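## Task

Lot numbers are printed on the shelf edge beneath each shelf spot, and several spots may carry the same number. Bring one foam block from lot 426 and one from lot 450 onto the desk so that nothing overhangs the desk edge. All other foam blocks must stay on the shelf where they started. A lot with no block in the storeroom is skipped. The robot must not fall or finish leaning, or the task fails.

## Robot and tools

Robot: a simulated Hello Robot Stretch 3 with one arm. It has a two-wheeled base (0.33 m long, 0.34 m wide, rounded back) that pivots about a point 0.05 m behind its front edge, a mast with a lift, and a telescoping arm that reaches out to the robot's right side. The base cannot drive sideways, so the gripper is moved forward or back by driving. Loose objects may occasionally be nudged by something else.

Frames: the base frame sits on the floor between the drive wheels, x forward, y left, z up, in metres. The odometry frame is the base frame as it was at scene start. hand_pose is reported in the base frame at the fingertip contact point; with all wrist joints at zero its x axis is up, y points back along the arm toward the mast, z toward the rear.

Tool move: performs one action. It may hold base, joints or both, plus optional speeds, pace or contact_limits; or it may hold only servos: "reboot" (re-enables wrist or head servos that shut off; they then hold in place). base takes one key only: translate_m, a relative drive in metres from the base's last reported position, forward positive, -3 to 3; or rotate_rad, a relative turn in radians, left positive, -6.4 to 6.4. joints is one object keyed by joint name; every value is an absolute target: lift_m 0 to 1.1 m; arm_m 0 to 0.52 m extension; wrist_yaw_rad -1.345 to 4.42 (0 along the arm, positive swings toward the front); wrist_pitch_rad -1.57 to 0.451 (0 level, negative tips fingers down); wrist_roll_rad -2.911 to 2.918; gripper_m -0.089 to 0.179 (larger is wider; actual fingertip gap is 0.007 m smaller near closed, 0.025 m smaller wide open); head_pan_rad -3.953 to 1.73 (0 forward, positive left, -1.57 looks along the arm); head_tilt_rad -1.53 to 0.419 (negative looks down). pace is "default" or "max"; speeds gives per-motion top speeds keyed like joints plus translate_m and rotate_rad, not above max (default/max: translate 0.12/0.30 m/s, rotate 0.76/1.90 rad/s, lift 0.11/0.15 m/s, arm 0.14/0.40 m/s). The base is capped at 0.10 m/s and 0.63 rad/s unless lift_m < 0.30, arm_m < 0.03 and wrist_yaw_rad > 2.54. contact_limits is keyed by arm_m, translate_m or rotate_rad (effort percent 1 to 100) or lift_m as {"down": n, "up": n} (1 to 100, beyond free-motion force; below about 12 may trip in free air; defaults 32-47 down, 21-36 up). Put a limit only in the same action as its own motion. cameras picks head_camera, nav_camera, wrist_camera or all ([] for none). blocking true (default) waits until everything rests; false returns in about 0.5 s while motion continues, and a later move only replaces the targets it names. Unknown keys make a call invalid; out-of-range values get it refused, and a refused call or an uncommanded stop cancels the rest of that reply's move, wait and finished_scene calls.

Tool wait: seconds 0 to 10, returns state and images; returns early once moves finish. Tool stop: brakes all running motions (they report stopped and keep holding). Tool zoom_image: camera plus region [x0, y0, x1, y1] in pixels of that camera's latest image, at most 504 by 504. Tool finished_scene: scene is the current scene number; it ends the scene irreversibly, and later calls in the reply go to the next scene, whose task appears in the result.

Results: the move line says done or the worst status; base_status and joint_status give per-motion outcomes: moving, done, off_target (resting short, maybe still pushing), contact_stop (that arm or lift goes slack until commanded again), time_out, torque_fault (joint limp until reboot), stopped. on_its_own lists uncommanded behaviour; 'held at' is a target, not a reading. joint_positions, motor_effort (percent, positive toward higher values, peak in brackets; full-effort wrist pitch reads about 45, roll about 72), base_odometry (wheel-counted, heading -3.142 to 3.142), turned_by_wheels and turned_by_imu (trust the IMU when they disagree by over 0.15 rad), base_tilt in degrees (about 4 degrees bias). lidar_m: 12 ranges in metres, 30-degree sectors starting straight ahead and going counter-clockwise (4th left, 7th behind, 10th right), seen only at 0.17 m height; '-' is nothing or too close. wrist_depth_mm and head_depth_mm are 7x7 grids of median depth in mm. Images: head_camera needs a quarter turn clockwise to be upright, nav_camera a quarter turn counter-clockwise; the pictures line lists image order. Calibration is given per camera (K, distortion, T_world_to_cam from base frame).

Gripping: command gripper_m below the object's width to hold it, at least 0.05 above its width (or fully open) to let go. Readings do not prove a grasp; resend the value if the grip eases.

Cautions: before folding the wrist over the base (yaw 3.0) or unfolding it, put lift_m 0.32-0.95, pitch -0.4, roll near 0; folded, lift can drop to 0.25. With yaw below -0.4 keep pitch at -0.5 or lower. Wrist and head have no contact stop and the base has none unless you set one. Pushing into solid things with the gripper above about 0.45 m, or driving while holding or hooking something fixed, can tip the robot; if base_tilt shows a lean, back the gripper off. Avoid dropping objects, releasing them while moving, slamming and hard pushes, and keep the robot upright.

Each tool is called as name(argument=value, ...) on one line, values as JSON.

## Session

move(joints={"head_pan_rad": 0.0, "head_tilt_rad": -0.25})

Scene clock: 0.77 s.
move: done
base_odometry: x=+0.000 y=+0.000 heading=+0.000
turned_by_wheels: +0.000
turned_by_imu: +0.000
base_tilt: forward=-0.3 right=-1.3
lidar_m: 0.84 0.77 0.78 0.96 1.18 1.16 1.57 1.48 1.13 1.37 3.09 1.31
head_depth_mm: 1151 1231 1304 1376 1488 1595 1592 / 1029 1086 1147 1210 1286 1370 1456 / 935 986 1023 1085 1142 1207 1279 / 854 892 933 976 1025 1074 1138 / 788 818 849 885 925 972 1017 / 731 756 784 814 849 882 927 / 683 702 727 754 779 811 850
base_status: not commanded
joint_positions: lift_m=+0.306 arm_m=+0.001 wrist_yaw_rad=+2.853 wrist_pitch_rad=-0.337 wrist_roll_rad=+0.000 gripper_m=+0.037 head_pan_rad=+0.000 head_tilt_rad=-0.250
joint_status: all done
measured_speeds: all 0
motor_effort: left_wheel=-0.3(0.5) right_wheel=+0.2(0.8) lift_m=+26.5(27.3) arm_m=-7.9(7.9) wrist_yaw_rad=+0.0(1.2) wrist_pitch_rad=+2.1(2.1) wrist_roll_rad=-0.1(0.3) gripper_m=+0.3(1.0) head_pan_rad=+0.0(1.5) head_tilt_rad=-3.5(6.5)
hand_pose: x=+0.0453 y=+0.0786 z=+0.3376 quat_wxyz=(+0.218, +0.707, +0.017, +0.673) (m; base frame)
wrist_depth_mm: 133 - - - - - - / 136 - - - - - - / 145 - - - - - - / 155 186 875 861 816 - - / 169 181 719 672 661 685 655 / 578 193 126 553 129 575 571 / 506 205 312 498 483 492 486
pictures: head_camera (sideways), nav_camera (sideways), wrist_camera
camera_calibration:
head_camera: T_world_to_cam=[[-0.196119, -0.0462874, -0.979487, 1.29159], [0.0436602, 0.997482, -0.0558797, 0.0721548], [0.979608, -0.0537237, -0.193604, 0.201565], [0, 0, 0, 1]] pos_world=[0.0526999, -0.00136012, 1.30815]
nav_camera: T_world_to_cam=[[0.221756, 0.0170391, 0.974953, -1.22732], [0.0136267, -0.999804, 0.014374, 0.0313329], [0.975007, 0.0100979, -0.221945, 0.236135], [0, 0, 0, 1]] pos_world=[0.0415046, 0.0498547, 1.24854]
wrist_camera: T_world_to_cam=[[0.968732, -0.247103, -0.0223289, -0.0102512], [-0.145362, -0.492322, -0.858189, 0.367545], [0.201068, 0.834601, -0.512847, 0.26461], [0, 0, 0, 1]] pos_world=[0.0101531, -0.0424262, 0.450899]

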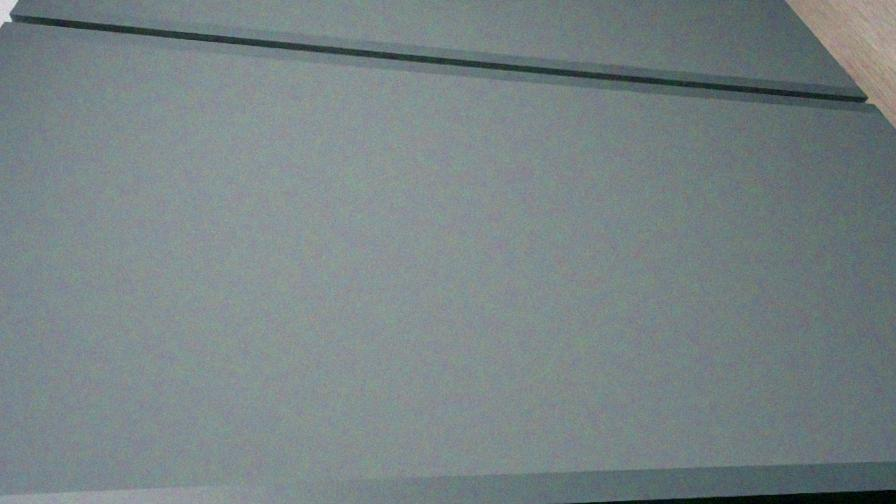

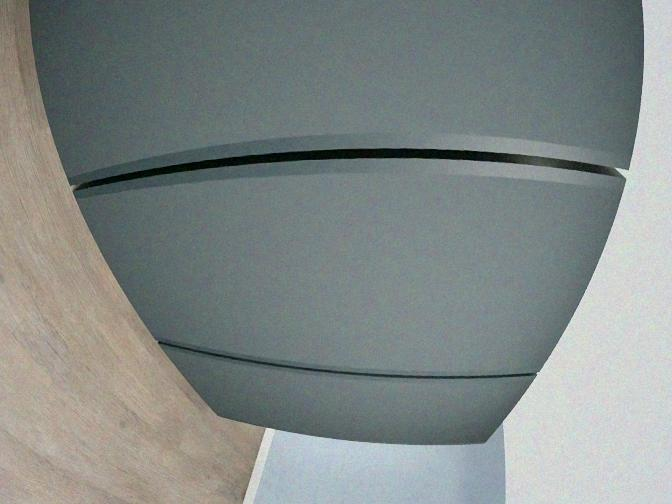

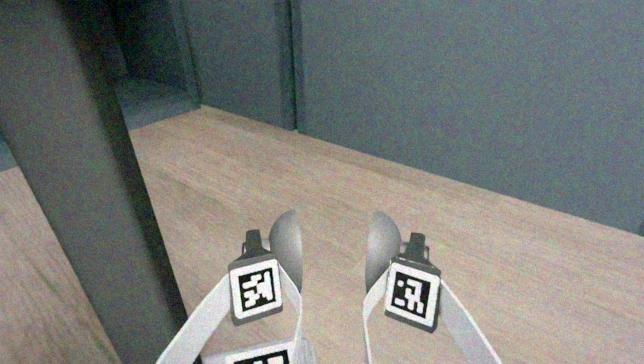

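move(joints={"head_pan_rad": 1.3, "head_tilt_rad": -0.25}, pace="max", cameras=["head_camera", "nav_camera"])

move(joints={"head_pan_rad": -1.4, "head_tilt_rad": -0.25}, pace="max", cameras=["head_camera", "nav_camera"])

move(joints={"head_pan_rad": -2.9, "head_tilt_rad": -0.25}, pace="max", cameras=["head_camera", "nav_camera"])

Scene clock: 9.57 s.
move: done
base_odometry: x=+0.000 y=+0.000 heading=+0.000
turned_by_wheels: +0.000
turned_by_imu: +0.000
base_tilt: forward=-0.3 right=-1.2
lidar_m: 0.84 0.77 0.78 0.96 1.17 1.17 1.58 1.48 1.13 1.37 3.10 1.31
head_depth_mm: 678 693 715 733 755 778 801 / 723 741 765 788 814 839 869 / 775 800 826 851 880 914 947 / 839 866 895 926 961 996 1032 / 915 948 986 1029 1061 1107 1147 / 1001 1036 1079 1124 1176 1229 1289 / 1104 1145 1202 1249 1306 1361 1421
base_status: not commanded
joint_positions: lift_m=+0.306 arm_m=+0.001 wrist_yaw_rad=+2.853 wrist_pitch_rad=-0.337 wrist_roll_rad=+0.000 gripper_m=+0.037 head_pan_rad=+1.335 head_tilt_rad=-0.250
joint_status: all done
measured_speeds: all 0
motor_effort: left_wheel=-0.1(0.8) right_wheel=+0.7(1.5) lift_m=+27.1(27.1) arm_m=-12.2(12.9) wrist_yaw_rad=-0.2(1.7) wrist_pitch_rad=+2.0(2.1) wrist_roll_rad=-0.1(0.3) gripper_m=+0.2(0.9) head_pan_rad=-2.6(6.6) head_tilt_rad=-3.3(9.4)
hand_pose: x=+0.0453 y=+0.0786 z=+0.3376 quat_wxyz=(+0.218, +0.707, +0.017, +0.673) (m; base frame)
wrist_depth_mm: 133 - - - - - - / 136 - - - - - - / 144 - - - - - - / 156 186 866 858 813 - - / 169 181 721 674 665 686 661 / 572 194 126 560 128 578 571 / 505 204 313 498 481 494 492
pictures: head_camera (sideways), nav_camera (sideways)
camera_calibration:
head_camera: T_world_to_cam=[[-0.0007772, -0.20159, -0.97947, 1.29039], [-0.95976, 0.275204, -0.0558799, 0.0782532], [0.280819, 0.940013, -0.193692, 0.205904], [0, 0, 0, 1]] pos_world=[0.0182855, 0.0450415, 1.30815]
nav_camera: T_world_to_cam=[[0.0351737, 0.219619, 0.974952, -1.22617], [0.975396, -0.219994, 0.0143662, 0.0255095], [0.217638, 0.950458, -0.221953, 0.240811], [0, 0, 0, 1]] pos_world=[-0.0341625, 0.0460207, 1.24854]

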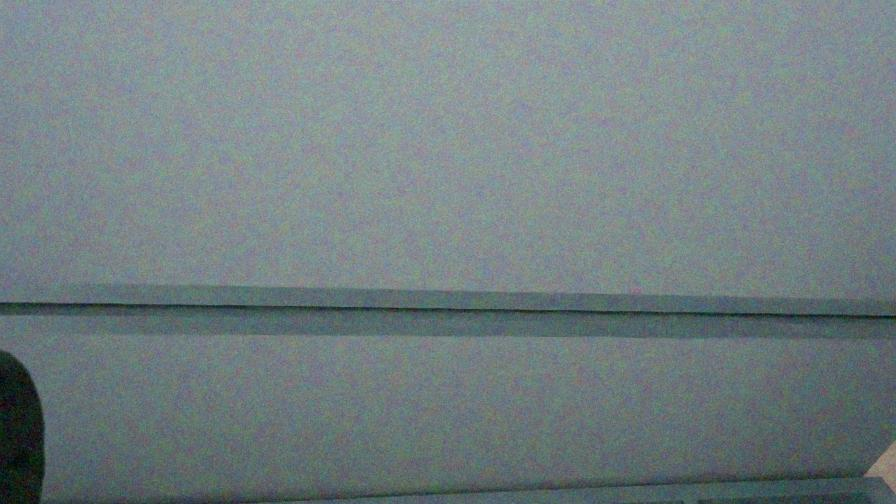

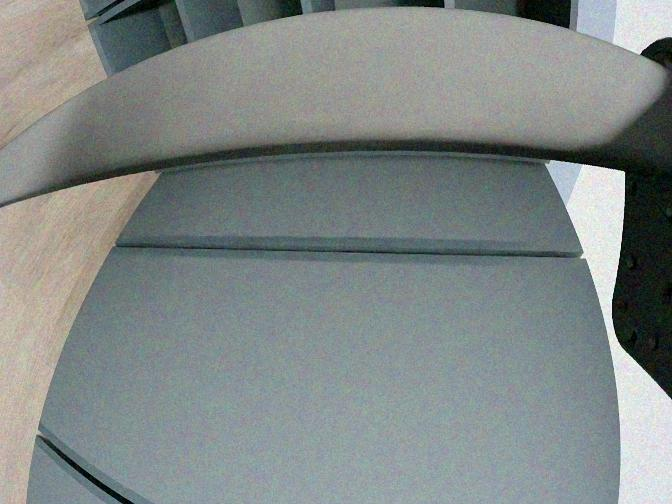

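Scene clock: 12.03 s.
move: done
base_odometry: x=+0.000 y=+0.000 heading=+0.000
turned_by_wheels: +0.000
turned_by_imu: +0.000
base_tilt: forward=-0.2 right=-1.1
lidar_m: 0.85 0.77 0.78 0.96 1.18 1.17 1.57 1.48 1.13 1.38 3.10 1.31
head_depth_mm: 1757 1792 1825 1863 1513 1005 1539 / 1995 2030 2050 2125 1511 1162 1637 / 2292 2338 2398 2438 1480 1987 1586 / 2565 2796 2855 2890 1724 2100 1614 / 2697 3100 3243 3364 2990 2143 1612 / 2767 2897 3026 3154 3129 2144 1604 / 2670 2805 2914 2973 2972 2117 1599
base_status: not commanded
joint_positions: lift_m=+0.306 arm_m=+0.001 wrist_yaw_rad=+2.853 wrist_pitch_rad=-0.337 wrist_roll_rad=+0.000 gripper_m=+0.037 head_pan_rad=-1.408 head_tilt_rad=-0.250
joint_status: all done
measured_speeds: translate_m=+0.000 rotate_rad=+0.000 lift_m=+0.000 arm_m=+0.000 wrist_yaw_rad=+0.000 wrist_pitch_rad=+0.000 wrist_roll_rad=+0.000 head_pan_rad=+0.024 head_tilt_rad=+0.000
motor_effort: left_wheel=+0.0(0.6) right_wheel=+0.4(1.2) lift_m=+26.9(27.4) arm_m=-12.6(13.0) wrist_yaw_rad=+0.4(2.2) wrist_pitch_rad=+2.1(2.1) wrist_roll_rad=+0.0(0.3) gripper_m=+0.5(1.2) head_pan_rad=+3.2(5.1) head_tilt_rad=-2.2(7.5)
hand_pose: x=+0.0453 y=+0.0786 z=+0.3376 quat_wxyz=(+0.218, +0.707, +0.017, +0.673) (m; base frame)
wrist_depth_mm: 133 - - - - - - / 136 - - - - - - / 144 - - - - - - / 155 186 869 873 813 - - / 169 180 728 665 662 681 665 / 565 194 126 563 129 574 569 / 497 205 314 495 484 501 490
pictures: head_camera (sideways), nav_camera (sideways)
camera_calibration:
head_camera: T_world_to_cam=[[-0.0774569, 0.186229, -0.979448, 1.29082], [0.991381, 0.118496, -0.0558702, 0.0663765], [0.105656, -0.975335, -0.193802, 0.207164], [0, 0, 0, 1]] pos_world=[0.0122904, -0.0461989, 1.30815]
nav_camera: T_world_to_cam=[[0.0527661, -0.216271, 0.974906, -1.22624], [-0.984394, -0.17539, 0.0143716, 0.0374123], [0.167881, -0.960451, -0.22215, 0.24129], [0, 0, 0, 1]] pos_world=[0.0610245, -0.0268913, 1.24854]

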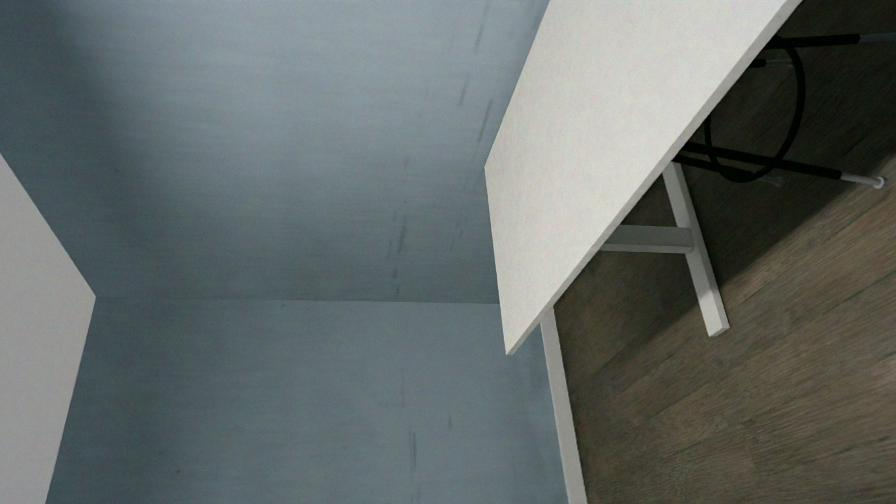

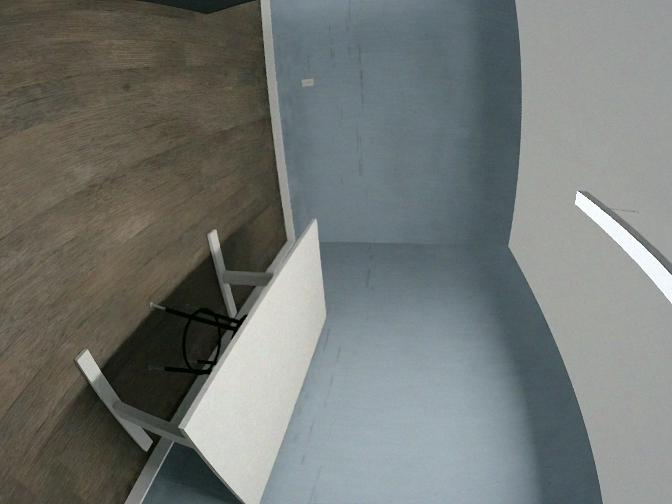

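Scene clock: 13.03 s.
move: done
base_odometry: x=+0.000 y=+0.000 heading=+0.000
turned_by_wheels: +0.000
turned_by_imu: +0.000
base_tilt: forward=-0.3 right=-1.3
lidar_m: 0.84 0.77 0.78 0.96 1.17 1.16 1.57 1.49 1.13 1.38 3.09 1.31
head_depth_mm: 1788 1851 1461 1504 1577 1629 1592 / 1699 1780 1865 1940 2062 2101 1633 / 1586 1670 1747 1822 1915 1975 1630 / 1493 1551 1620 1697 1771 1831 1614 / 1409 1462 1517 1586 1660 1733 1623 / 1341 1391 1449 1493 1561 1615 1599 / 1285 1321 1364 1417 1479 1531 1545
base_status: not commanded
joint_positions: lift_m=+0.306 arm_m=+0.001 wrist_yaw_rad=+2.853 wrist_pitch_rad=-0.337 wrist_roll_rad=+0.000 gripper_m=+0.037 head_pan_rad=-2.939 head_tilt_rad=-0.250
joint_status: all done
measured_speeds: translate_m=+0.000 rotate_rad=+0.000 lift_m=+0.000 arm_m=+0.000 wrist_yaw_rad=+0.000 wrist_pitch_rad=+0.000 wrist_roll_rad=+0.000 head_pan_rad=+0.024 head_tilt_rad=+0.000
motor_effort: left_wheel=-0.2(0.7) right_wheel=+0.6(1.3) lift_m=+26.5(27.0) arm_m=-12.3(12.7) wrist_yaw_rad=-0.6(1.6) wrist_pitch_rad=+2.0(2.1) wrist_roll_rad=+0.2(0.3) gripper_m=+0.4(0.9) head_pan_rad=+3.3(4.5) head_tilt_rad=-2.2(5.4)
hand_pose: x=+0.0453 y=+0.0786 z=+0.3376 quat_wxyz=(+0.218, +0.707, +0.017, +0.673) (m; base frame)
wrist_depth_mm: 133 - - - - - - / 136 - - - - - - / 144 - - - - - - / 156 186 879 866 819 - - / 170 180 721 671 664 686 659 / 576 194 126 564 128 578 575 / 504 205 314 493 482 487 491
pictures: head_camera (sideways), nav_camera (sideways)
camera_calibration:
head_camera: T_world_to_cam=[[0.183039, 0.0847459, -0.979446, 1.28922], [0.157438, -0.985946, -0.0558863, 0.0714094], [-0.970417, -0.143972, -0.193809, 0.213779], [0, 0, 0, 1]] pos_world=[-0.0397662, -0.00807233, 1.30815]
nav_camera: T_world_to_cam=[[-0.214034, -0.0612417, 0.974904, -1.2246], [-0.214081, 0.976711, 0.014355, 0.0327712], [-0.953079, -0.205636, -0.22216, 0.248199], [0, 0, 0, 1]] pos_world=[-0.0185368, -0.0559658, 1.24854]

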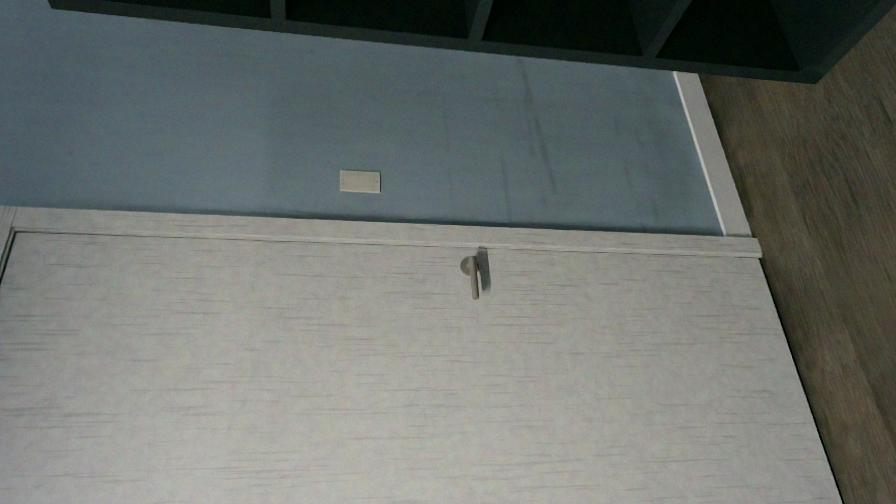

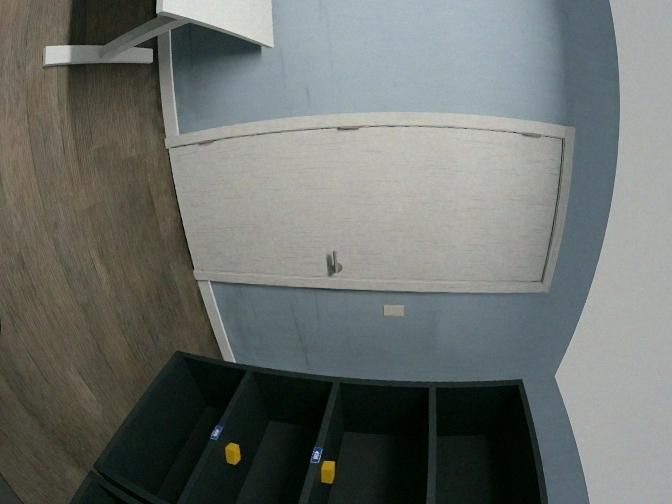

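move(joints={"head_pan_rad": -3.9, "head_tilt_rad": -0.25}, pace="max", cameras=["head_camera", "nav_camera"])

Scene clock: 51.53 s.
move: done
base_odometry: x=+0.000 y=+0.000 heading=+0.000
turned_by_wheels: +0.000
turned_by_imu: +0.000
base_tilt: forward=-0.3 right=-1.3
lidar_m: 0.84 0.77 0.78 0.96 1.17 1.16 1.57 1.48 1.13 1.38 3.10 1.31
head_depth_mm: - - - - - - - / - - - - - - - / 1430 1450 1516 1558 1635 1432 1594 / 1140 1151 1279 1257 1591 1345 1481 / 1200 1473 1528 1239 1647 1361 1338 / 1393 1502 1569 1558 1671 1485 1518 / 1400 1521 1586 1620 1699 1429 1510
base_status: not commanded
joint_positions: lift_m=+0.306 arm_m=+0.001 wrist_yaw_rad=+2.853 wrist_pitch_rad=-0.337 wrist_roll_rad=+0.000 gripper_m=+0.037 head_pan_rad=-3.924 head_tilt_rad=-0.250
joint_status: all done
measured_speeds: all 0
motor_effort: left_wheel=-0.5(0.6) right_wheel=+0.3(1.4) lift_m=+26.2(26.6) arm_m=-12.0(12.6) wrist_yaw_rad=-0.1(1.8) wrist_pitch_rad=+2.1(2.1) wrist_roll_rad=+0.1(0.3) gripper_m=+0.7(0.8) head_pan_rad=+1.1(4.1) head_tilt_rad=-2.0(5.4)
hand_pose: x=+0.0453 y=+0.0786 z=+0.3376 quat_wxyz=(+0.218, +0.707, +0.017, +0.673) (m; base frame)
wrist_depth_mm: 133 - - - - - - / 136 - - - - - - / 145 - - - - - - / 155 186 862 880 827 - - / 169 180 725 666 657 677 661 / 577 192 126 562 128 579 568 / 506 204 314 500 478 496 493
pictures: head_camera (sideways), nav_camera (sideways)
camera_calibration:
head_camera: T_world_to_cam=[[0.17183, -0.105609, -0.979449, 1.2893], [-0.73429, -0.676533, -0.0558732, 0.0769141], [-0.656729, 0.728801, -0.193796, 0.211797], [0, 0, 0, 1]] pos_world=[-0.0259697, 0.0338388, 1.30815]
nav_camera: T_world_to_cam=[[-0.169406, 0.144424, 0.974907, -1.22487], [0.695329, 0.718548, 0.0143782, 0.027172], [-0.698441, 0.680317, -0.222148, 0.246637], [0, 0, 0, 1]] pos_world=[-0.0541325, -0.0104151, 1.24854]

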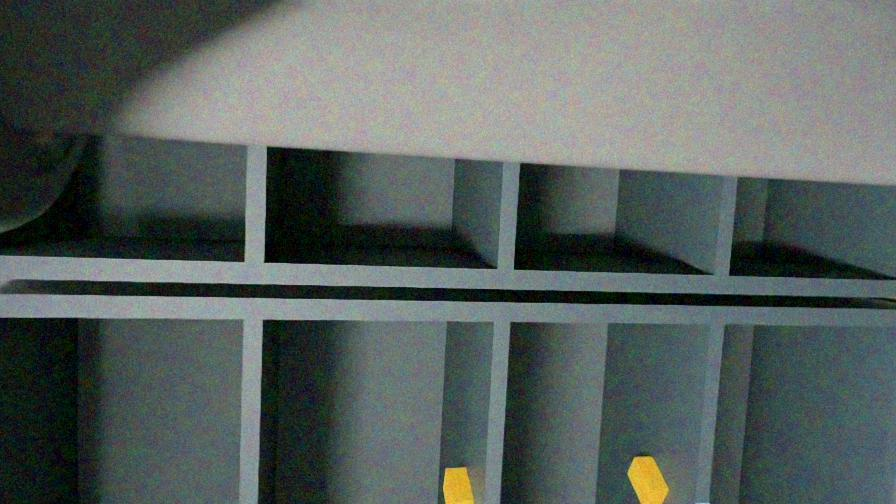

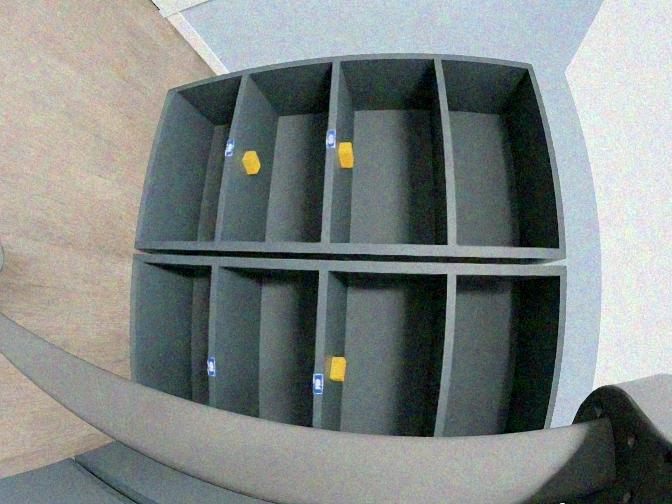

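move(base={"rotate_rad": -2.51}, joints={"head_pan_rad": -1.57, "head_tilt_rad": -0.4, "lift_m": 0.29, "wrist_yaw_rad": 2.6}, pace="max", cameras=["head_camera", "nav_camera"])

Scene clock: 72.40 s.
move: done
base_odometry: x=+0.000 y=+0.000 heading=-2.510
turned_by_wheels: -2.510
turned_by_imu: -2.463
base_tilt: forward=-0.3 right=-1.3
lidar_m: 1.48 1.12 1.33 3.09 1.11 0.80 0.77 0.80 1.08 1.16 1.57 1.55
head_depth_mm: 1359 1445 1538 1650 1539 1640 1419 / 1363 1442 1532 1656 1530 1687 1419 / 1356 1447 1531 1658 1515 1672 1404 / 1359 1432 1530 1646 1501 1662 1416 / 1178 1121 1329 1202 1419 1571 1392 / 1065 1095 1450 1204 1338 1584 1387 / 1335 1434 1506 1628 1454 1631 1383
base_status: done
joint_positions: lift_m=+0.290 arm_m=+0.001 wrist_yaw_rad=+2.603 wrist_pitch_rad=-0.338 wrist_roll_rad=+0.000 gripper_m=+0.037 head_pan_rad=-1.565 head_tilt_rad=-0.403
joint_status: all done
measured_speeds: all 0
motor_effort: left_wheel=+6.1(15.5) right_wheel=-9.2(14.8) lift_m=+25.3(30.1) arm_m=-11.3(13.2) wrist_yaw_rad=-2.8(8.1) wrist_pitch_rad=+2.2(2.3) wrist_roll_rad=+0.0(0.3) gripper_m=+0.1(1.2) head_pan_rad=-2.9(5.3) head_tilt_rad=+1.1(5.8)
hand_pose: x=+0.0987 y=+0.0551 z=+0.3211 quat_wxyz=(+0.300, +0.703, -0.071, +0.641) (m; base frame)
wrist_depth_mm: - - - - - - - / - - - - - - - / - - - - - - - / 849 856 848 838 830 835 811 / 677 680 694 641 634 658 661 / 571 566 126 541 128 550 552 / 471 496 457 480 463 478 476
pictures: head_camera (sideways), nav_camera (sideways)
camera_calibration:
head_camera: T_world_to_cam=[[-0.0481734, 0.342702, -0.938208, 1.23674], [0.997661, -0.0290909, -0.0618522, 0.0740492], [-0.0484902, -0.938993, -0.340499, 0.398989], [0, 0, 0, 1]] pos_world=[0.00504906, -0.0470311, 1.30076]
nav_camera: T_world_to_cam=[[0.0191294, -0.36757, 0.929799, -1.16712], [-0.9997, -0.0212481, 0.0121677, 0.0404722], [0.015284, -0.929753, -0.367866, 0.431897], [0, 0, 0, 1]] pos_world=[0.0561852, -0.0265808, 1.24357]

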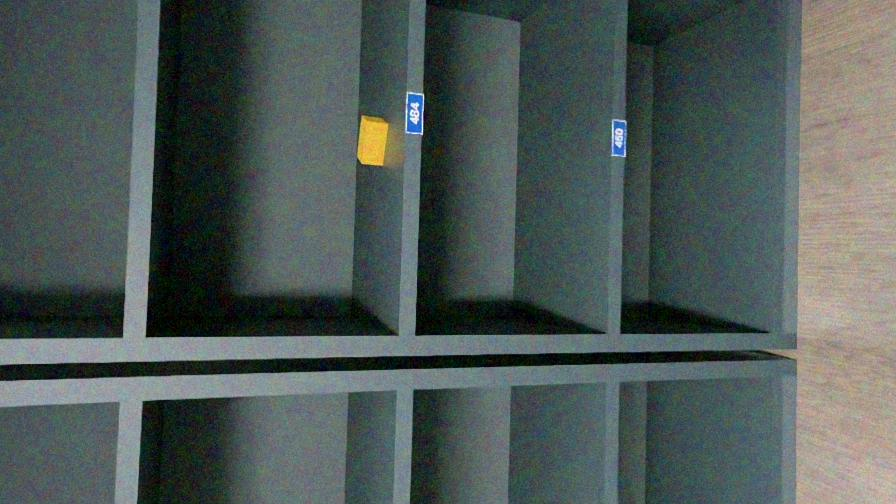

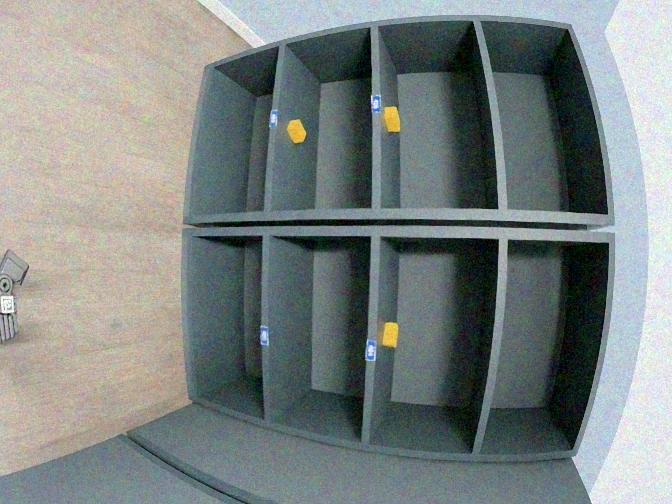

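zoom_image(camera="head_camera", region=[380, 70, 660, 180])

zoom_image(camera="nav_camera", region=[240, 70, 420, 160])

zoom_image(camera="nav_camera", region=[340, 310, 420, 370])

Scaled by 1.800 from the camera's 896x504 image, which has a finer 1280x720 frame.

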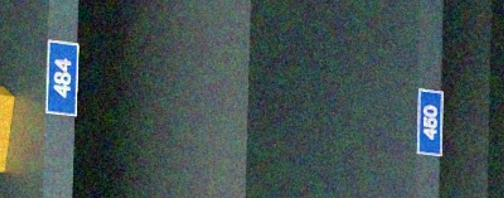

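Scaled by 2.800 from the camera's 672x504 image, which has a finer 792x594 frame.

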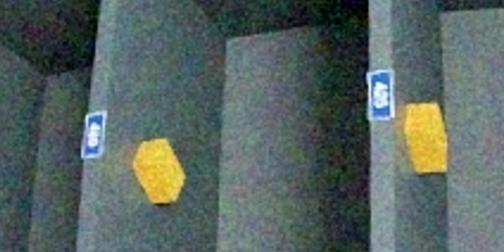

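Scaled by 6.300 from the camera's 672x504 image, which has a finer 792x594 frame.

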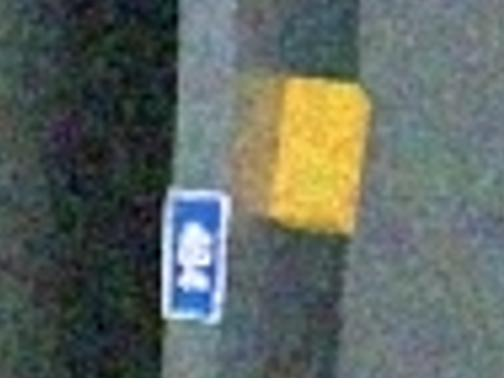

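move(joints={"head_pan_rad": -1.05}, cameras=["head_camera", "nav_camera"])

zoom_image(camera="head_camera", region=[350, 200, 630, 380])

Scene clock: 87.17 s.
move: done
base_odometry: x=+0.000 y=+0.000 heading=-2.510
turned_by_wheels: +0.000
turned_by_imu: +0.000
base_tilt: forward=-0.2 right=-1.3
lidar_m: 1.48 1.13 1.33 3.09 1.11 0.80 0.77 0.80 1.08 1.17 1.57 1.55
head_depth_mm: 1332 1010 1112 1135 1220 1479 1365 / 1393 1472 1546 1648 1456 1568 1389 / 1480 1542 1624 1758 1551 1675 1406 / 1560 1647 1715 1867 1682 1669 1405 / 1536 1597 1662 1848 1918 1693 1400 / 1341 1411 1506 1640 1798 1752 1396 / 1707 1780 1869 1962 2057 1730 1382
base_status: not commanded
joint_positions: lift_m=+0.290 arm_m=+0.001 wrist_yaw_rad=+2.603 wrist_pitch_rad=-0.338 wrist_roll_rad=+0.000 gripper_m=+0.037 head_pan_rad=-1.041 head_tilt_rad=-0.400
joint_status: all done
measured_speeds: all 0
motor_effort: left_wheel=+6.1(6.6) right_wheel=-9.0(9.9) lift_m=+23.5(24.1) arm_m=-9.4(10.5) wrist_yaw_rad=-2.9(4.0) wrist_pitch_rad=+2.1(2.2) wrist_roll_rad=-0.1(0.3) gripper_m=+0.9(0.9) head_pan_rad=+1.4(5.3) head_tilt_rad=+4.8(5.7)
hand_pose: x=+0.0987 y=+0.0551 z=+0.3211 quat_wxyz=(+0.300, +0.703, -0.071, +0.641) (m; base frame)
wrist_depth_mm: - - - - - - - / - - - - - - - / - - - - - - - / 856 852 842 842 827 816 821 / 677 681 692 648 635 660 654 / 567 565 126 543 128 555 550 / 474 499 457 478 464 475 471
pictures: head_camera (sideways), nav_camera (sideways)
camera_calibration:
head_camera: T_world_to_cam=[[-0.211992, 0.270132, -0.939196, 1.23907], [0.878217, 0.474249, -0.061824, 0.0747537], [0.428712, -0.837924, -0.337771, 0.392598], [0, 0, 0, 1]] pos_world=[0.0287109, -0.0411968, 1.30096]
nav_camera: T_world_to_cam=[[0.199237, -0.306239, 0.930872, -1.16964], [-0.85468, -0.519011, 0.0121851, 0.0395536], [0.479402, -0.798026, -0.365143, 0.425551], [0, 0, 0, 1]] pos_world=[0.0628317, 0.00194029, 1.24369]

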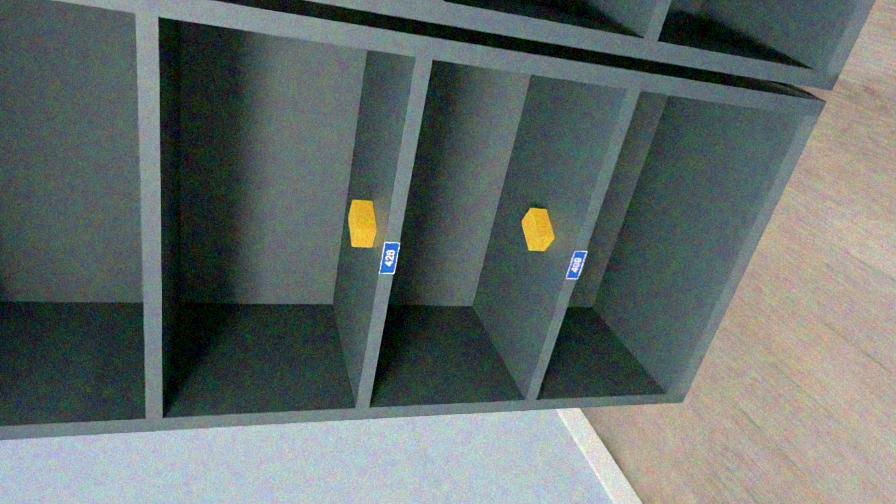

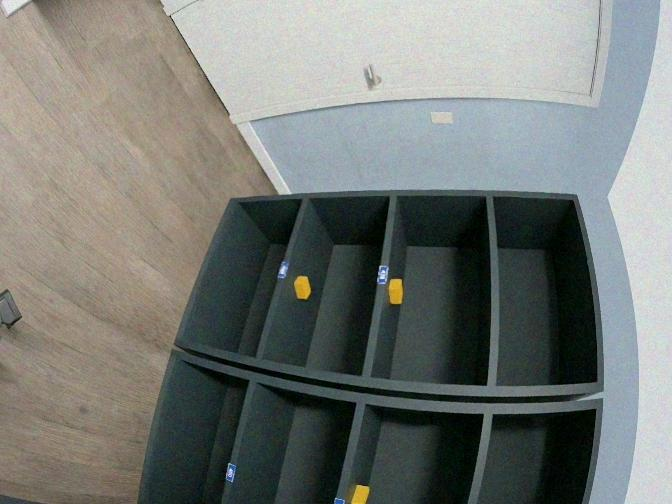

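Scaled by 1.800 from the camera's 896x504 image, which has a finer 1280x720 frame.

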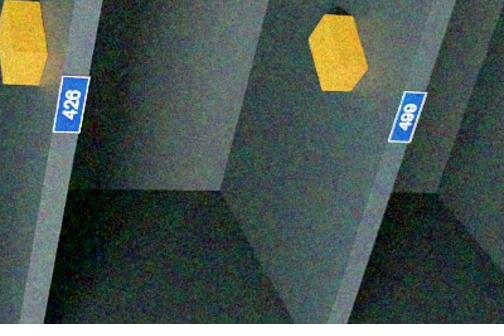

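move(base={"rotate_rad": -0.78}, pace="max", cameras=[])

move(base={"translate_m": 0.92}, pace="max", cameras=[])

move(base={"rotate_rad": 0.78}, joints={"head_pan_rad": -1.57, "head_tilt_rad": -0.4}, pace="max", cameras=["head_camera", "nav_camera"])

Scene clock: 109.23 s.
move: done
base_odometry: x=+0.000 y=+0.000 heading=+2.994
turned_by_wheels: -0.780
turned_by_imu: -0.764
base_tilt: forward=-0.4 right=-1.2
lidar_m: 1.57 1.48 1.13 1.33 3.04 1.54 0.90 0.77 0.77 0.90 1.43 1.16
head_depth_mm: 1121 1169 1222 1262 1294 1311 1331 / 1324 1302 1377 1394 1469 1562 1420 / 1430 1539 1599 1736 1609 1674 1401 / 1398 1480 1566 1729 1589 1674 1400 / 1357 1454 1519 1658 1490 1654 1403 / 1317 1396 1486 1608 1473 1651 1391 / 1277 1366 1424 1467 1330 1476 1375
base_status: done
joint_positions: lift_m=+0.290 arm_m=+0.001 wrist_yaw_rad=+2.603 wrist_pitch_rad=-0.338 wrist_roll_rad=+0.000 gripper_m=+0.037 head_pan_rad=-1.050 head_tilt_rad=-0.400
joint_status: not commanded
measured_speeds: all 0
motor_effort: left_wheel=+5.7(15.2) right_wheel=-10.5(15.5) lift_m=+26.7(27.0) arm_m=-8.9(9.0) wrist_yaw_rad=-2.0(3.9) wrist_pitch_rad=+2.2(2.3) wrist_roll_rad=-0.1(0.3) gripper_m=+0.1(1.0) head_pan_rad=-2.9(3.8) head_tilt_rad=+4.0(5.5)
hand_pose: x=+0.0987 y=+0.0551 z=+0.3211 quat_wxyz=(+0.300, +0.703, -0.071, +0.641) (m; base frame)
wrist_depth_mm: - - - - - - - / - - - - - - - / - - - - - - - / 863 849 835 830 827 828 811 / 689 680 703 647 635 662 645 / 567 564 126 544 128 554 548 / 473 495 456 478 466 477 474
pictures: none
No camera images: "cameras" was empty.

Scene clock: 113.67 s.
move: done
base_odometry: x=-0.910 y=+0.135 heading=+2.994
turned_by_wheels: +0.000
turned_by_imu: +0.000
base_tilt: forward=-0.2 right=-1.2
lidar_m: 0.66 0.85 0.85 0.98 1.75 2.83 1.64 1.42 1.42 0.66 0.85 0.83
head_depth_mm: 488 660 672 683 669 729 789 / 494 798 818 807 668 879 820 / 449 907 964 934 661 1021 839 / 457 881 946 924 618 1051 836 / 466 855 914 909 612 1048 832 / 476 829 885 898 578 1047 784 / 487 807 859 886 573 1001 824
base_status: done
joint_positions: lift_m=+0.290 arm_m=+0.001 wrist_yaw_rad=+2.603 wrist_pitch_rad=-0.338 wrist_roll_rad=+0.000 gripper_m=+0.037 head_pan_rad=-1.050 head_tilt_rad=-0.400
joint_status: not commanded
measured_speeds: all 0
motor_effort: left_wheel=+1.7(16.1) right_wheel=+5.8(10.9) lift_m=+25.5(29.9) arm_m=-11.9(13.1) wrist_yaw_rad=-3.2(4.3) wrist_pitch_rad=+2.2(2.4) wrist_roll_rad=-0.3(0.3) gripper_m=+0.7(1.1) head_pan_rad=-2.4(3.4) head_tilt_rad=+3.8(5.0)
hand_pose: x=+0.0987 y=+0.0550 z=+0.3210 quat_wxyz=(+0.301, +0.703, -0.071, +0.640) (m; base frame)
wrist_depth_mm: - - - - - 710 - / - - - - - 780 - / - - - - - 843 - / 861 843 845 826 835 833 776 / 691 680 702 648 633 663 656 / 574 570 126 539 129 550 556 / 469 500 455 482 467 475 475
pictures: none
No camera images: "cameras" was empty.

Scene clock: 115.27 s.
move: done
base_odometry: x=-0.910 y=+0.135 heading=-2.510
turned_by_wheels: +0.780
turned_by_imu: +0.765
base_tilt: forward=-0.4 right=-1.1
lidar_m: 0.84 0.87 1.17 1.94 2.04 1.48 1.42 1.38 0.66 0.96 0.66 0.87
head_depth_mm: 436 858 922 953 602 999 849 / 443 857 915 948 596 1070 844 / 451 853 917 931 591 1060 837 / 459 852 910 922 589 1055 811 / 468 847 906 912 612 1047 831 / 478 844 907 898 609 1032 829 / 489 843 899 884 603 1033 822
base_status: done
joint_positions: lift_m=+0.290 arm_m=+0.001 wrist_yaw_rad=+2.603 wrist_pitch_rad=-0.338 wrist_roll_rad=+0.000 gripper_m=+0.037 head_pan_rad=-1.578 head_tilt_rad=-0.400
joint_status: all done
measured_speeds: translate_m=+0.000 rotate_rad=+0.000 lift_m=+0.000 arm_m=+0.000 wrist_yaw_rad=+0.000 wrist_pitch_rad=+0.000 wrist_roll_rad=+0.000 head_pan_rad=+0.024 head_tilt_rad=+0.000
motor_effort: left_wheel=-7.6(14.4) right_wheel=+6.4(14.0) lift_m=+26.2(26.3) arm_m=-12.6(12.9) wrist_yaw_rad=-3.1(3.7) wrist_pitch_rad=+2.1(2.3) wrist_roll_rad=-0.2(0.3) gripper_m=+0.6(1.0) head_pan_rad=+4.0(5.4) head_tilt_rad=+3.6(5.5)
hand_pose: x=+0.0987 y=+0.0550 z=+0.3210 quat_wxyz=(+0.301, +0.703, -0.071, +0.640) (m; base frame)
wrist_depth_mm: - - - - - - - / - - - - - - - / - - - - - - - / 840 860 845 840 840 822 - / 691 676 696 646 637 660 660 / 574 563 126 540 128 552 546 / 474 495 456 478 462 474 473
pictures: head_camera (sideways), nav_camera (sideways)
camera_calibration:
head_camera: T_world_to_cam=[[-0.0439255, 0.340361, -0.939268, 1.23813], [0.99721, -0.0418684, -0.0618069, 0.0740269], [-0.0603623, -0.939362, -0.337572, 0.395333], [0, 0, 0, 1]] pos_world=[0.00442812, -0.0469486, 1.30096]
nav_camera: T_world_to_cam=[[0.0144915, -0.364879, 0.930942, -1.1686], [-0.999889, -0.00856024, 0.0122096, 0.0403906], [0.00351404, -0.931015, -0.364963, 0.428232], [0, 0, 0, 1]] pos_world=[0.055816, -0.0273605, 1.24369]

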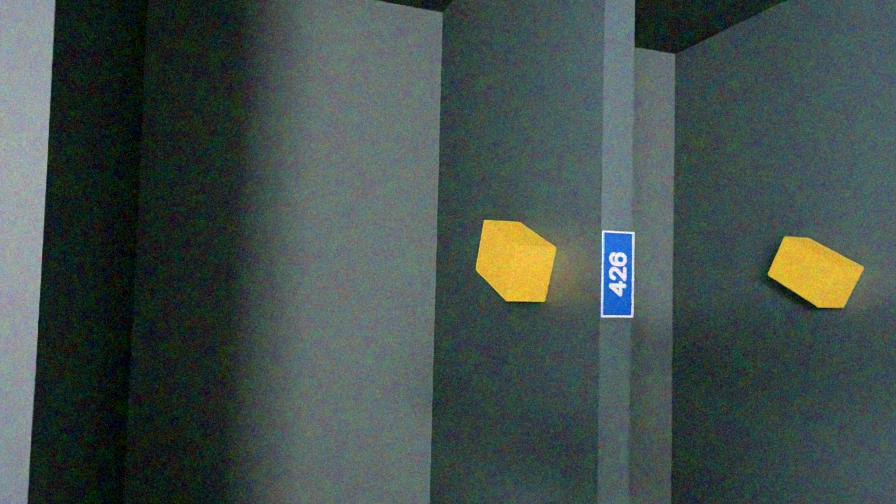

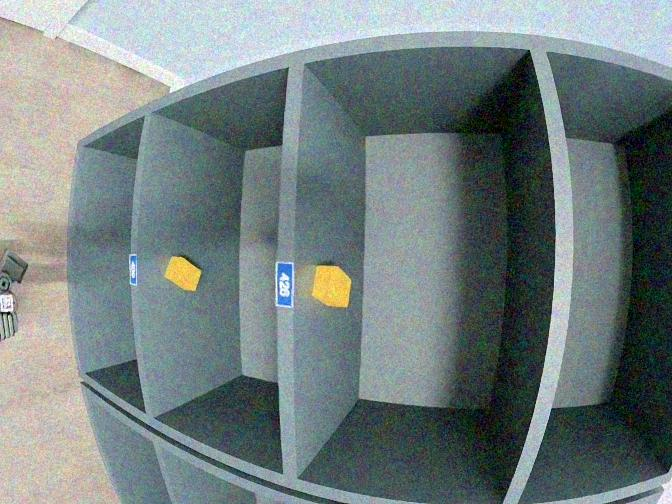

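move(base={"translate_m": 0.05}, joints={"lift_m": 0.94, "wrist_pitch_rad": -0.4}, pace="max", cameras=[])

move(joints={"wrist_yaw_rad": -0.32, "wrist_pitch_rad": -0.27, "gripper_m": 0.179}, cameras=[])

move(joints={"lift_m": 0.985, "arm_m": 0.11}, contact_limits={"arm_m": 30}, cameras=["wrist_camera", "head_camera"])

Scene clock: 160.57 s.
move: done
base_odometry: x=-0.950 y=+0.106 heading=-2.510
turned_by_wheels: +0.000
turned_by_imu: +0.000
base_tilt: forward=-0.3 right=-1.2
lidar_m: 0.80 0.82 1.14 1.67 2.11 1.53 1.47 0.74 0.70 0.96 0.63 0.82
head_depth_mm: 436 860 919 954 603 1077 - / 443 857 916 948 597 1065 867 / 450 853 911 934 592 1057 863 / 458 849 912 921 587 1050 864 / 467 849 907 910 612 1049 885 / 477 847 906 894 607 1037 828 / 488 844 899 887 602 1031 824
base_status: done
joint_positions: lift_m=+0.940 arm_m=+0.001 wrist_yaw_rad=+2.602 wrist_pitch_rad=-0.413 wrist_roll_rad=+0.000 gripper_m=+0.037 head_pan_rad=-1.570 head_tilt_rad=-0.400
joint_status: all done
measured_speeds: all 0
motor_effort: left_wheel=+1.0(10.2) right_wheel=+3.2(13.4) lift_m=+27.2(33.0) arm_m=-9.4(11.7) wrist_yaw_rad=-2.7(4.3) wrist_pitch_rad=+2.1(4.1) wrist_roll_rad=-0.2(0.3) gripper_m=+0.4(1.0) head_pan_rad=+2.9(3.9) head_tilt_rad=+1.5(3.6)
hand_pose: x=+0.0942 y=+0.0475 z=+0.9537 quat_wxyz=(+0.325, +0.705, -0.044, +0.629) (m; base frame)
wrist_depth_mm: - - - - - - - / - - - - - - - / - - - - - - - / - - - - - - - / - - - - - - - / - - 126 - 129 - - / 211 - - - - - -
pictures: none
No camera images: "cameras" was empty.

Scene clock: 163.03 s.
move: done
base_odometry: x=-0.950 y=+0.106 heading=-2.510
turned_by_wheels: +0.000
turned_by_imu: +0.000
base_tilt: forward=-0.2 right=-1.3
lidar_m: 0.80 0.83 1.14 1.67 2.11 1.53 1.47 0.74 0.70 0.97 0.63 0.82
head_depth_mm: 436 858 915 953 602 1073 - / 442 859 914 946 599 1108 - / 451 852 911 935 592 1107 - / 459 850 904 921 587 1018 800 / 467 850 911 905 613 1050 831 / 476 847 907 893 609 1043 826 / 488 844 900 885 602 1034 824
base_status: not commanded
joint_positions: lift_m=+0.940 arm_m=+0.001 wrist_yaw_rad=-0.317 wrist_pitch_rad=-0.293 wrist_roll_rad=+0.000 gripper_m=+0.179 head_pan_rad=-1.570 head_tilt_rad=-0.400
joint_status: all done
measured_speeds: all 0
motor_effort: left_wheel=+0.7(1.4) right_wheel=+2.4(3.0) lift_m=+23.5(27.0) arm_m=-7.9(9.6) wrist_yaw_rad=-2.5(7.1) wrist_pitch_rad=+3.6(5.7) wrist_roll_rad=+0.1(0.3) gripper_m=+0.5(83.7) head_pan_rad=+3.3(3.6) head_tilt_rad=+1.6(2.8)
hand_pose: x=-0.0958 y=-0.3720 z=+0.9817 quat_wxyz=(+0.675, -0.008, -0.707, -0.213) (m; base frame)
wrist_depth_mm: - - - - - - - / - - - - - - - / - - 272 - - - - / - - 281 - 893 - - / - 142 - - 907 - - / - 126 - - - - - / - - - - - 617 105
pictures: none
No camera images: "cameras" was empty.

Scene clock: 165.10 s.
move: done
base_odometry: x=-0.950 y=+0.106 heading=-2.510
turned_by_wheels: +0.000
turned_by_imu: +0.000
base_tilt: forward=-0.3 right=-1.2
lidar_m: 0.80 0.82 1.14 1.67 2.11 1.53 1.47 0.74 0.70 0.96 0.63 0.82
head_depth_mm: 436 858 918 958 - 1040 824 / 443 857 913 952 - - - / 450 852 915 939 - - 794 / 459 850 907 923 558 - 789 / 467 848 906 908 612 1044 827 / 477 847 902 894 609 1041 827 / 489 846 902 887 603 1032 823
base_status: not commanded
joint_positions: lift_m=+0.985 arm_m=+0.110 wrist_yaw_rad=-0.317 wrist_pitch_rad=-0.292 wrist_roll_rad=+0.000 gripper_m=+0.179 head_pan_rad=-1.570 head_tilt_rad=-0.400
joint_status: all done
measured_speeds: all 0
motor_effort: left_wheel=+0.6(1.3) right_wheel=+2.3(3.0) lift_m=+28.2(33.4) arm_m=+12.8(14.3) wrist_yaw_rad=-2.6(4.6) wrist_pitch_rad=+3.6(3.7) wrist_roll_rad=+0.0(0.3) gripper_m=+0.5(1.0) head_pan_rad=+3.3(3.6) head_tilt_rad=+1.1(2.2)
contact_limits: arm_m 30 (drawing in: default 31, maximum 55; extending or still: default 39, maximum 69)
hand_pose: x=-0.0959 y=-0.4815 z=+1.0270 quat_wxyz=(+0.675, -0.009, -0.707, -0.212) (m; base frame)
wrist_depth_mm: - - - - 624 - - / - - - - - - - / - - - - - - - / - - - - - - - / - 143 - - - - - / - 140 202 215 - - - / - - - - - 668 105
pictures: head_camera (sideways), wrist_camera
camera_calibration:
head_camera: T_world_to_cam=[[-0.0466169, 0.340019, -0.939262, 1.23813], [0.99751, -0.0339668, -0.0618041, 0.0739809], [-0.0529183, -0.939805, -0.337589, 0.395327], [0, 0, 0, 1]] pos_world=[0.00484118, -0.0469451, 1.30096]
wrist_camera: T_world_to_cam=[[-0.961548, 0.27387, -0.0205245, 0.0674115], [0.147048, 0.450279, -0.880696, 1.16794], [-0.231954, -0.84985, -0.473237, 0.220767], [0, 0, 0, 1]] pos_world=[-0.0557158, -0.356742, 1.13446]

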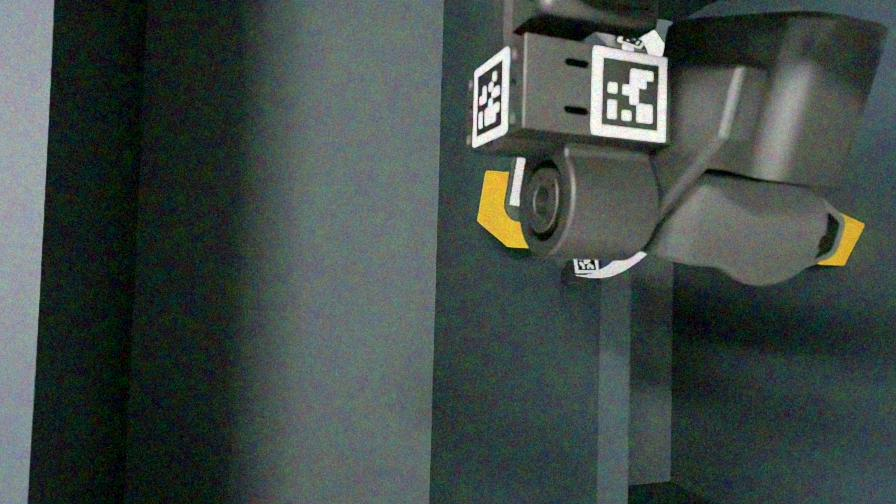

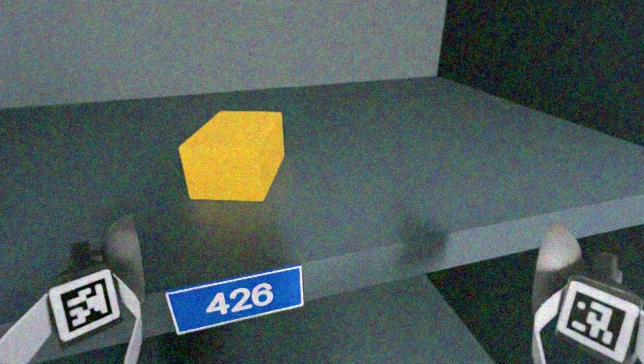

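move(base={"translate_m": 0.038}, cameras=[])

move(joints={"lift_m": 0.975, "arm_m": 0.2}, contact_limits={"arm_m": 30}, cameras=["wrist_camera"])

Scene clock: 181.17 s.
move: done
base_odometry: x=-0.981 y=+0.083 heading=-2.510
turned_by_wheels: +0.000
turned_by_imu: +0.000
base_tilt: forward=-0.4 right=-1.1
lidar_m: 0.76 0.79 1.09 1.15 2.16 1.57 1.51 0.73 0.72 0.96 0.61 0.78
head_depth_mm: 436 856 920 956 - 1036 824 / 441 854 911 955 - - - / 450 853 911 940 - - 790 / 458 852 908 919 557 - 810 / 466 849 908 912 584 1050 831 / 477 846 902 899 608 1042 828 / 486 844 892 885 603 990 824
base_status: done
joint_positions: lift_m=+0.985 arm_m=+0.110 wrist_yaw_rad=-0.317 wrist_pitch_rad=-0.292 wrist_roll_rad=+0.000 gripper_m=+0.179 head_pan_rad=-1.570 head_tilt_rad=-0.400
joint_status: not commanded
measured_speeds: all 0
motor_effort: left_wheel=+5.3(9.5) right_wheel=+5.7(10.3) lift_m=+25.1(26.7) arm_m=+11.5(12.9) wrist_yaw_rad=-2.2(4.0) wrist_pitch_rad=+3.5(3.7) wrist_roll_rad=+0.0(0.3) gripper_m=+0.6(1.1) head_pan_rad=+2.6(3.2) head_tilt_rad=+1.1(1.6)
contact_limits: arm_m 30 (drawing in: default 31, maximum 55; extending or still: default 39, maximum 69)
hand_pose: x=-0.0959 y=-0.4815 z=+1.0270 quat_wxyz=(+0.675, -0.009, -0.707, -0.212) (m; base frame)
wrist_depth_mm: - - - - - - - / - - - - - - - / - - - - - - - / - - - - - - - / - 142 - - - - - / - 126 205 218 - - - / - - - - - 661 105
pictures: none
No camera images: "cameras" was empty.

Scene clock: 183.07 s.
move: done
base_odometry: x=-0.981 y=+0.083 heading=-2.510
turned_by_wheels: +0.000
turned_by_imu: +0.000
base_tilt: forward=-0.3 right=-1.3
lidar_m: 0.76 0.78 1.09 1.15 2.16 1.57 1.51 0.73 0.72 0.96 0.61 0.78
head_depth_mm: 435 857 919 959 - 1038 850 / 443 855 913 334 306 993 842 / 450 853 910 326 303 954 819 / 458 849 907 921 327 976 831 / 467 847 906 909 584 1040 830 / 477 847 905 894 607 1039 827 / 487 843 889 885 603 988 827
base_status: not commanded
joint_positions: lift_m=+0.975 arm_m=+0.200 wrist_yaw_rad=-0.317 wrist_pitch_rad=-0.292 wrist_roll_rad=+0.000 gripper_m=+0.179 head_pan_rad=-1.570 head_tilt_rad=-0.400
joint_status: all done
measured_speeds: all 0
motor_effort: left_wheel=+4.8(5.6) right_wheel=+5.9(5.9) lift_m=+25.6(27.4) arm_m=+12.7(14.6) wrist_yaw_rad=-3.0(4.0) wrist_pitch_rad=+3.5(3.6) wrist_roll_rad=+0.0(0.3) gripper_m=+0.9(1.0) head_pan_rad=+2.7(3.5) head_tilt_rad=+0.4(1.2)
contact_limits: arm_m 30 (drawing in: default 31, maximum 55; extending or still: default 39, maximum 69)
hand_pose: x=-0.0959 y=-0.5715 z=+1.0170 quat_wxyz=(+0.675, -0.009, -0.707, -0.212) (m; base frame)
wrist_depth_mm: - - - - - 571 - / - - - - - - - / - - - - - - - / - - 188 184 - - - / - 143 198 193 - - - / - 139 - - 171 166 - / 145 149 152 152 151 151 105
pictures: wrist_camera
camera_calibration:
wrist_camera: T_world_to_cam=[[-0.961525, 0.273952, -0.0204797, 0.091746], [0.147045, 0.450266, -0.880703, 1.19967], [-0.232049, -0.84983, -0.473226, 0.139516], [0, 0, 0, 1]] pos_world=[-0.0558156, -0.446742, 1.12446]

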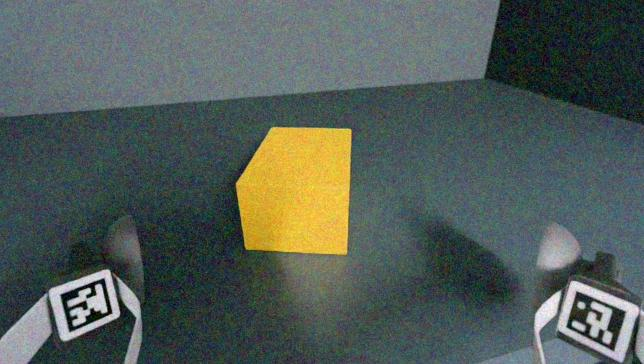

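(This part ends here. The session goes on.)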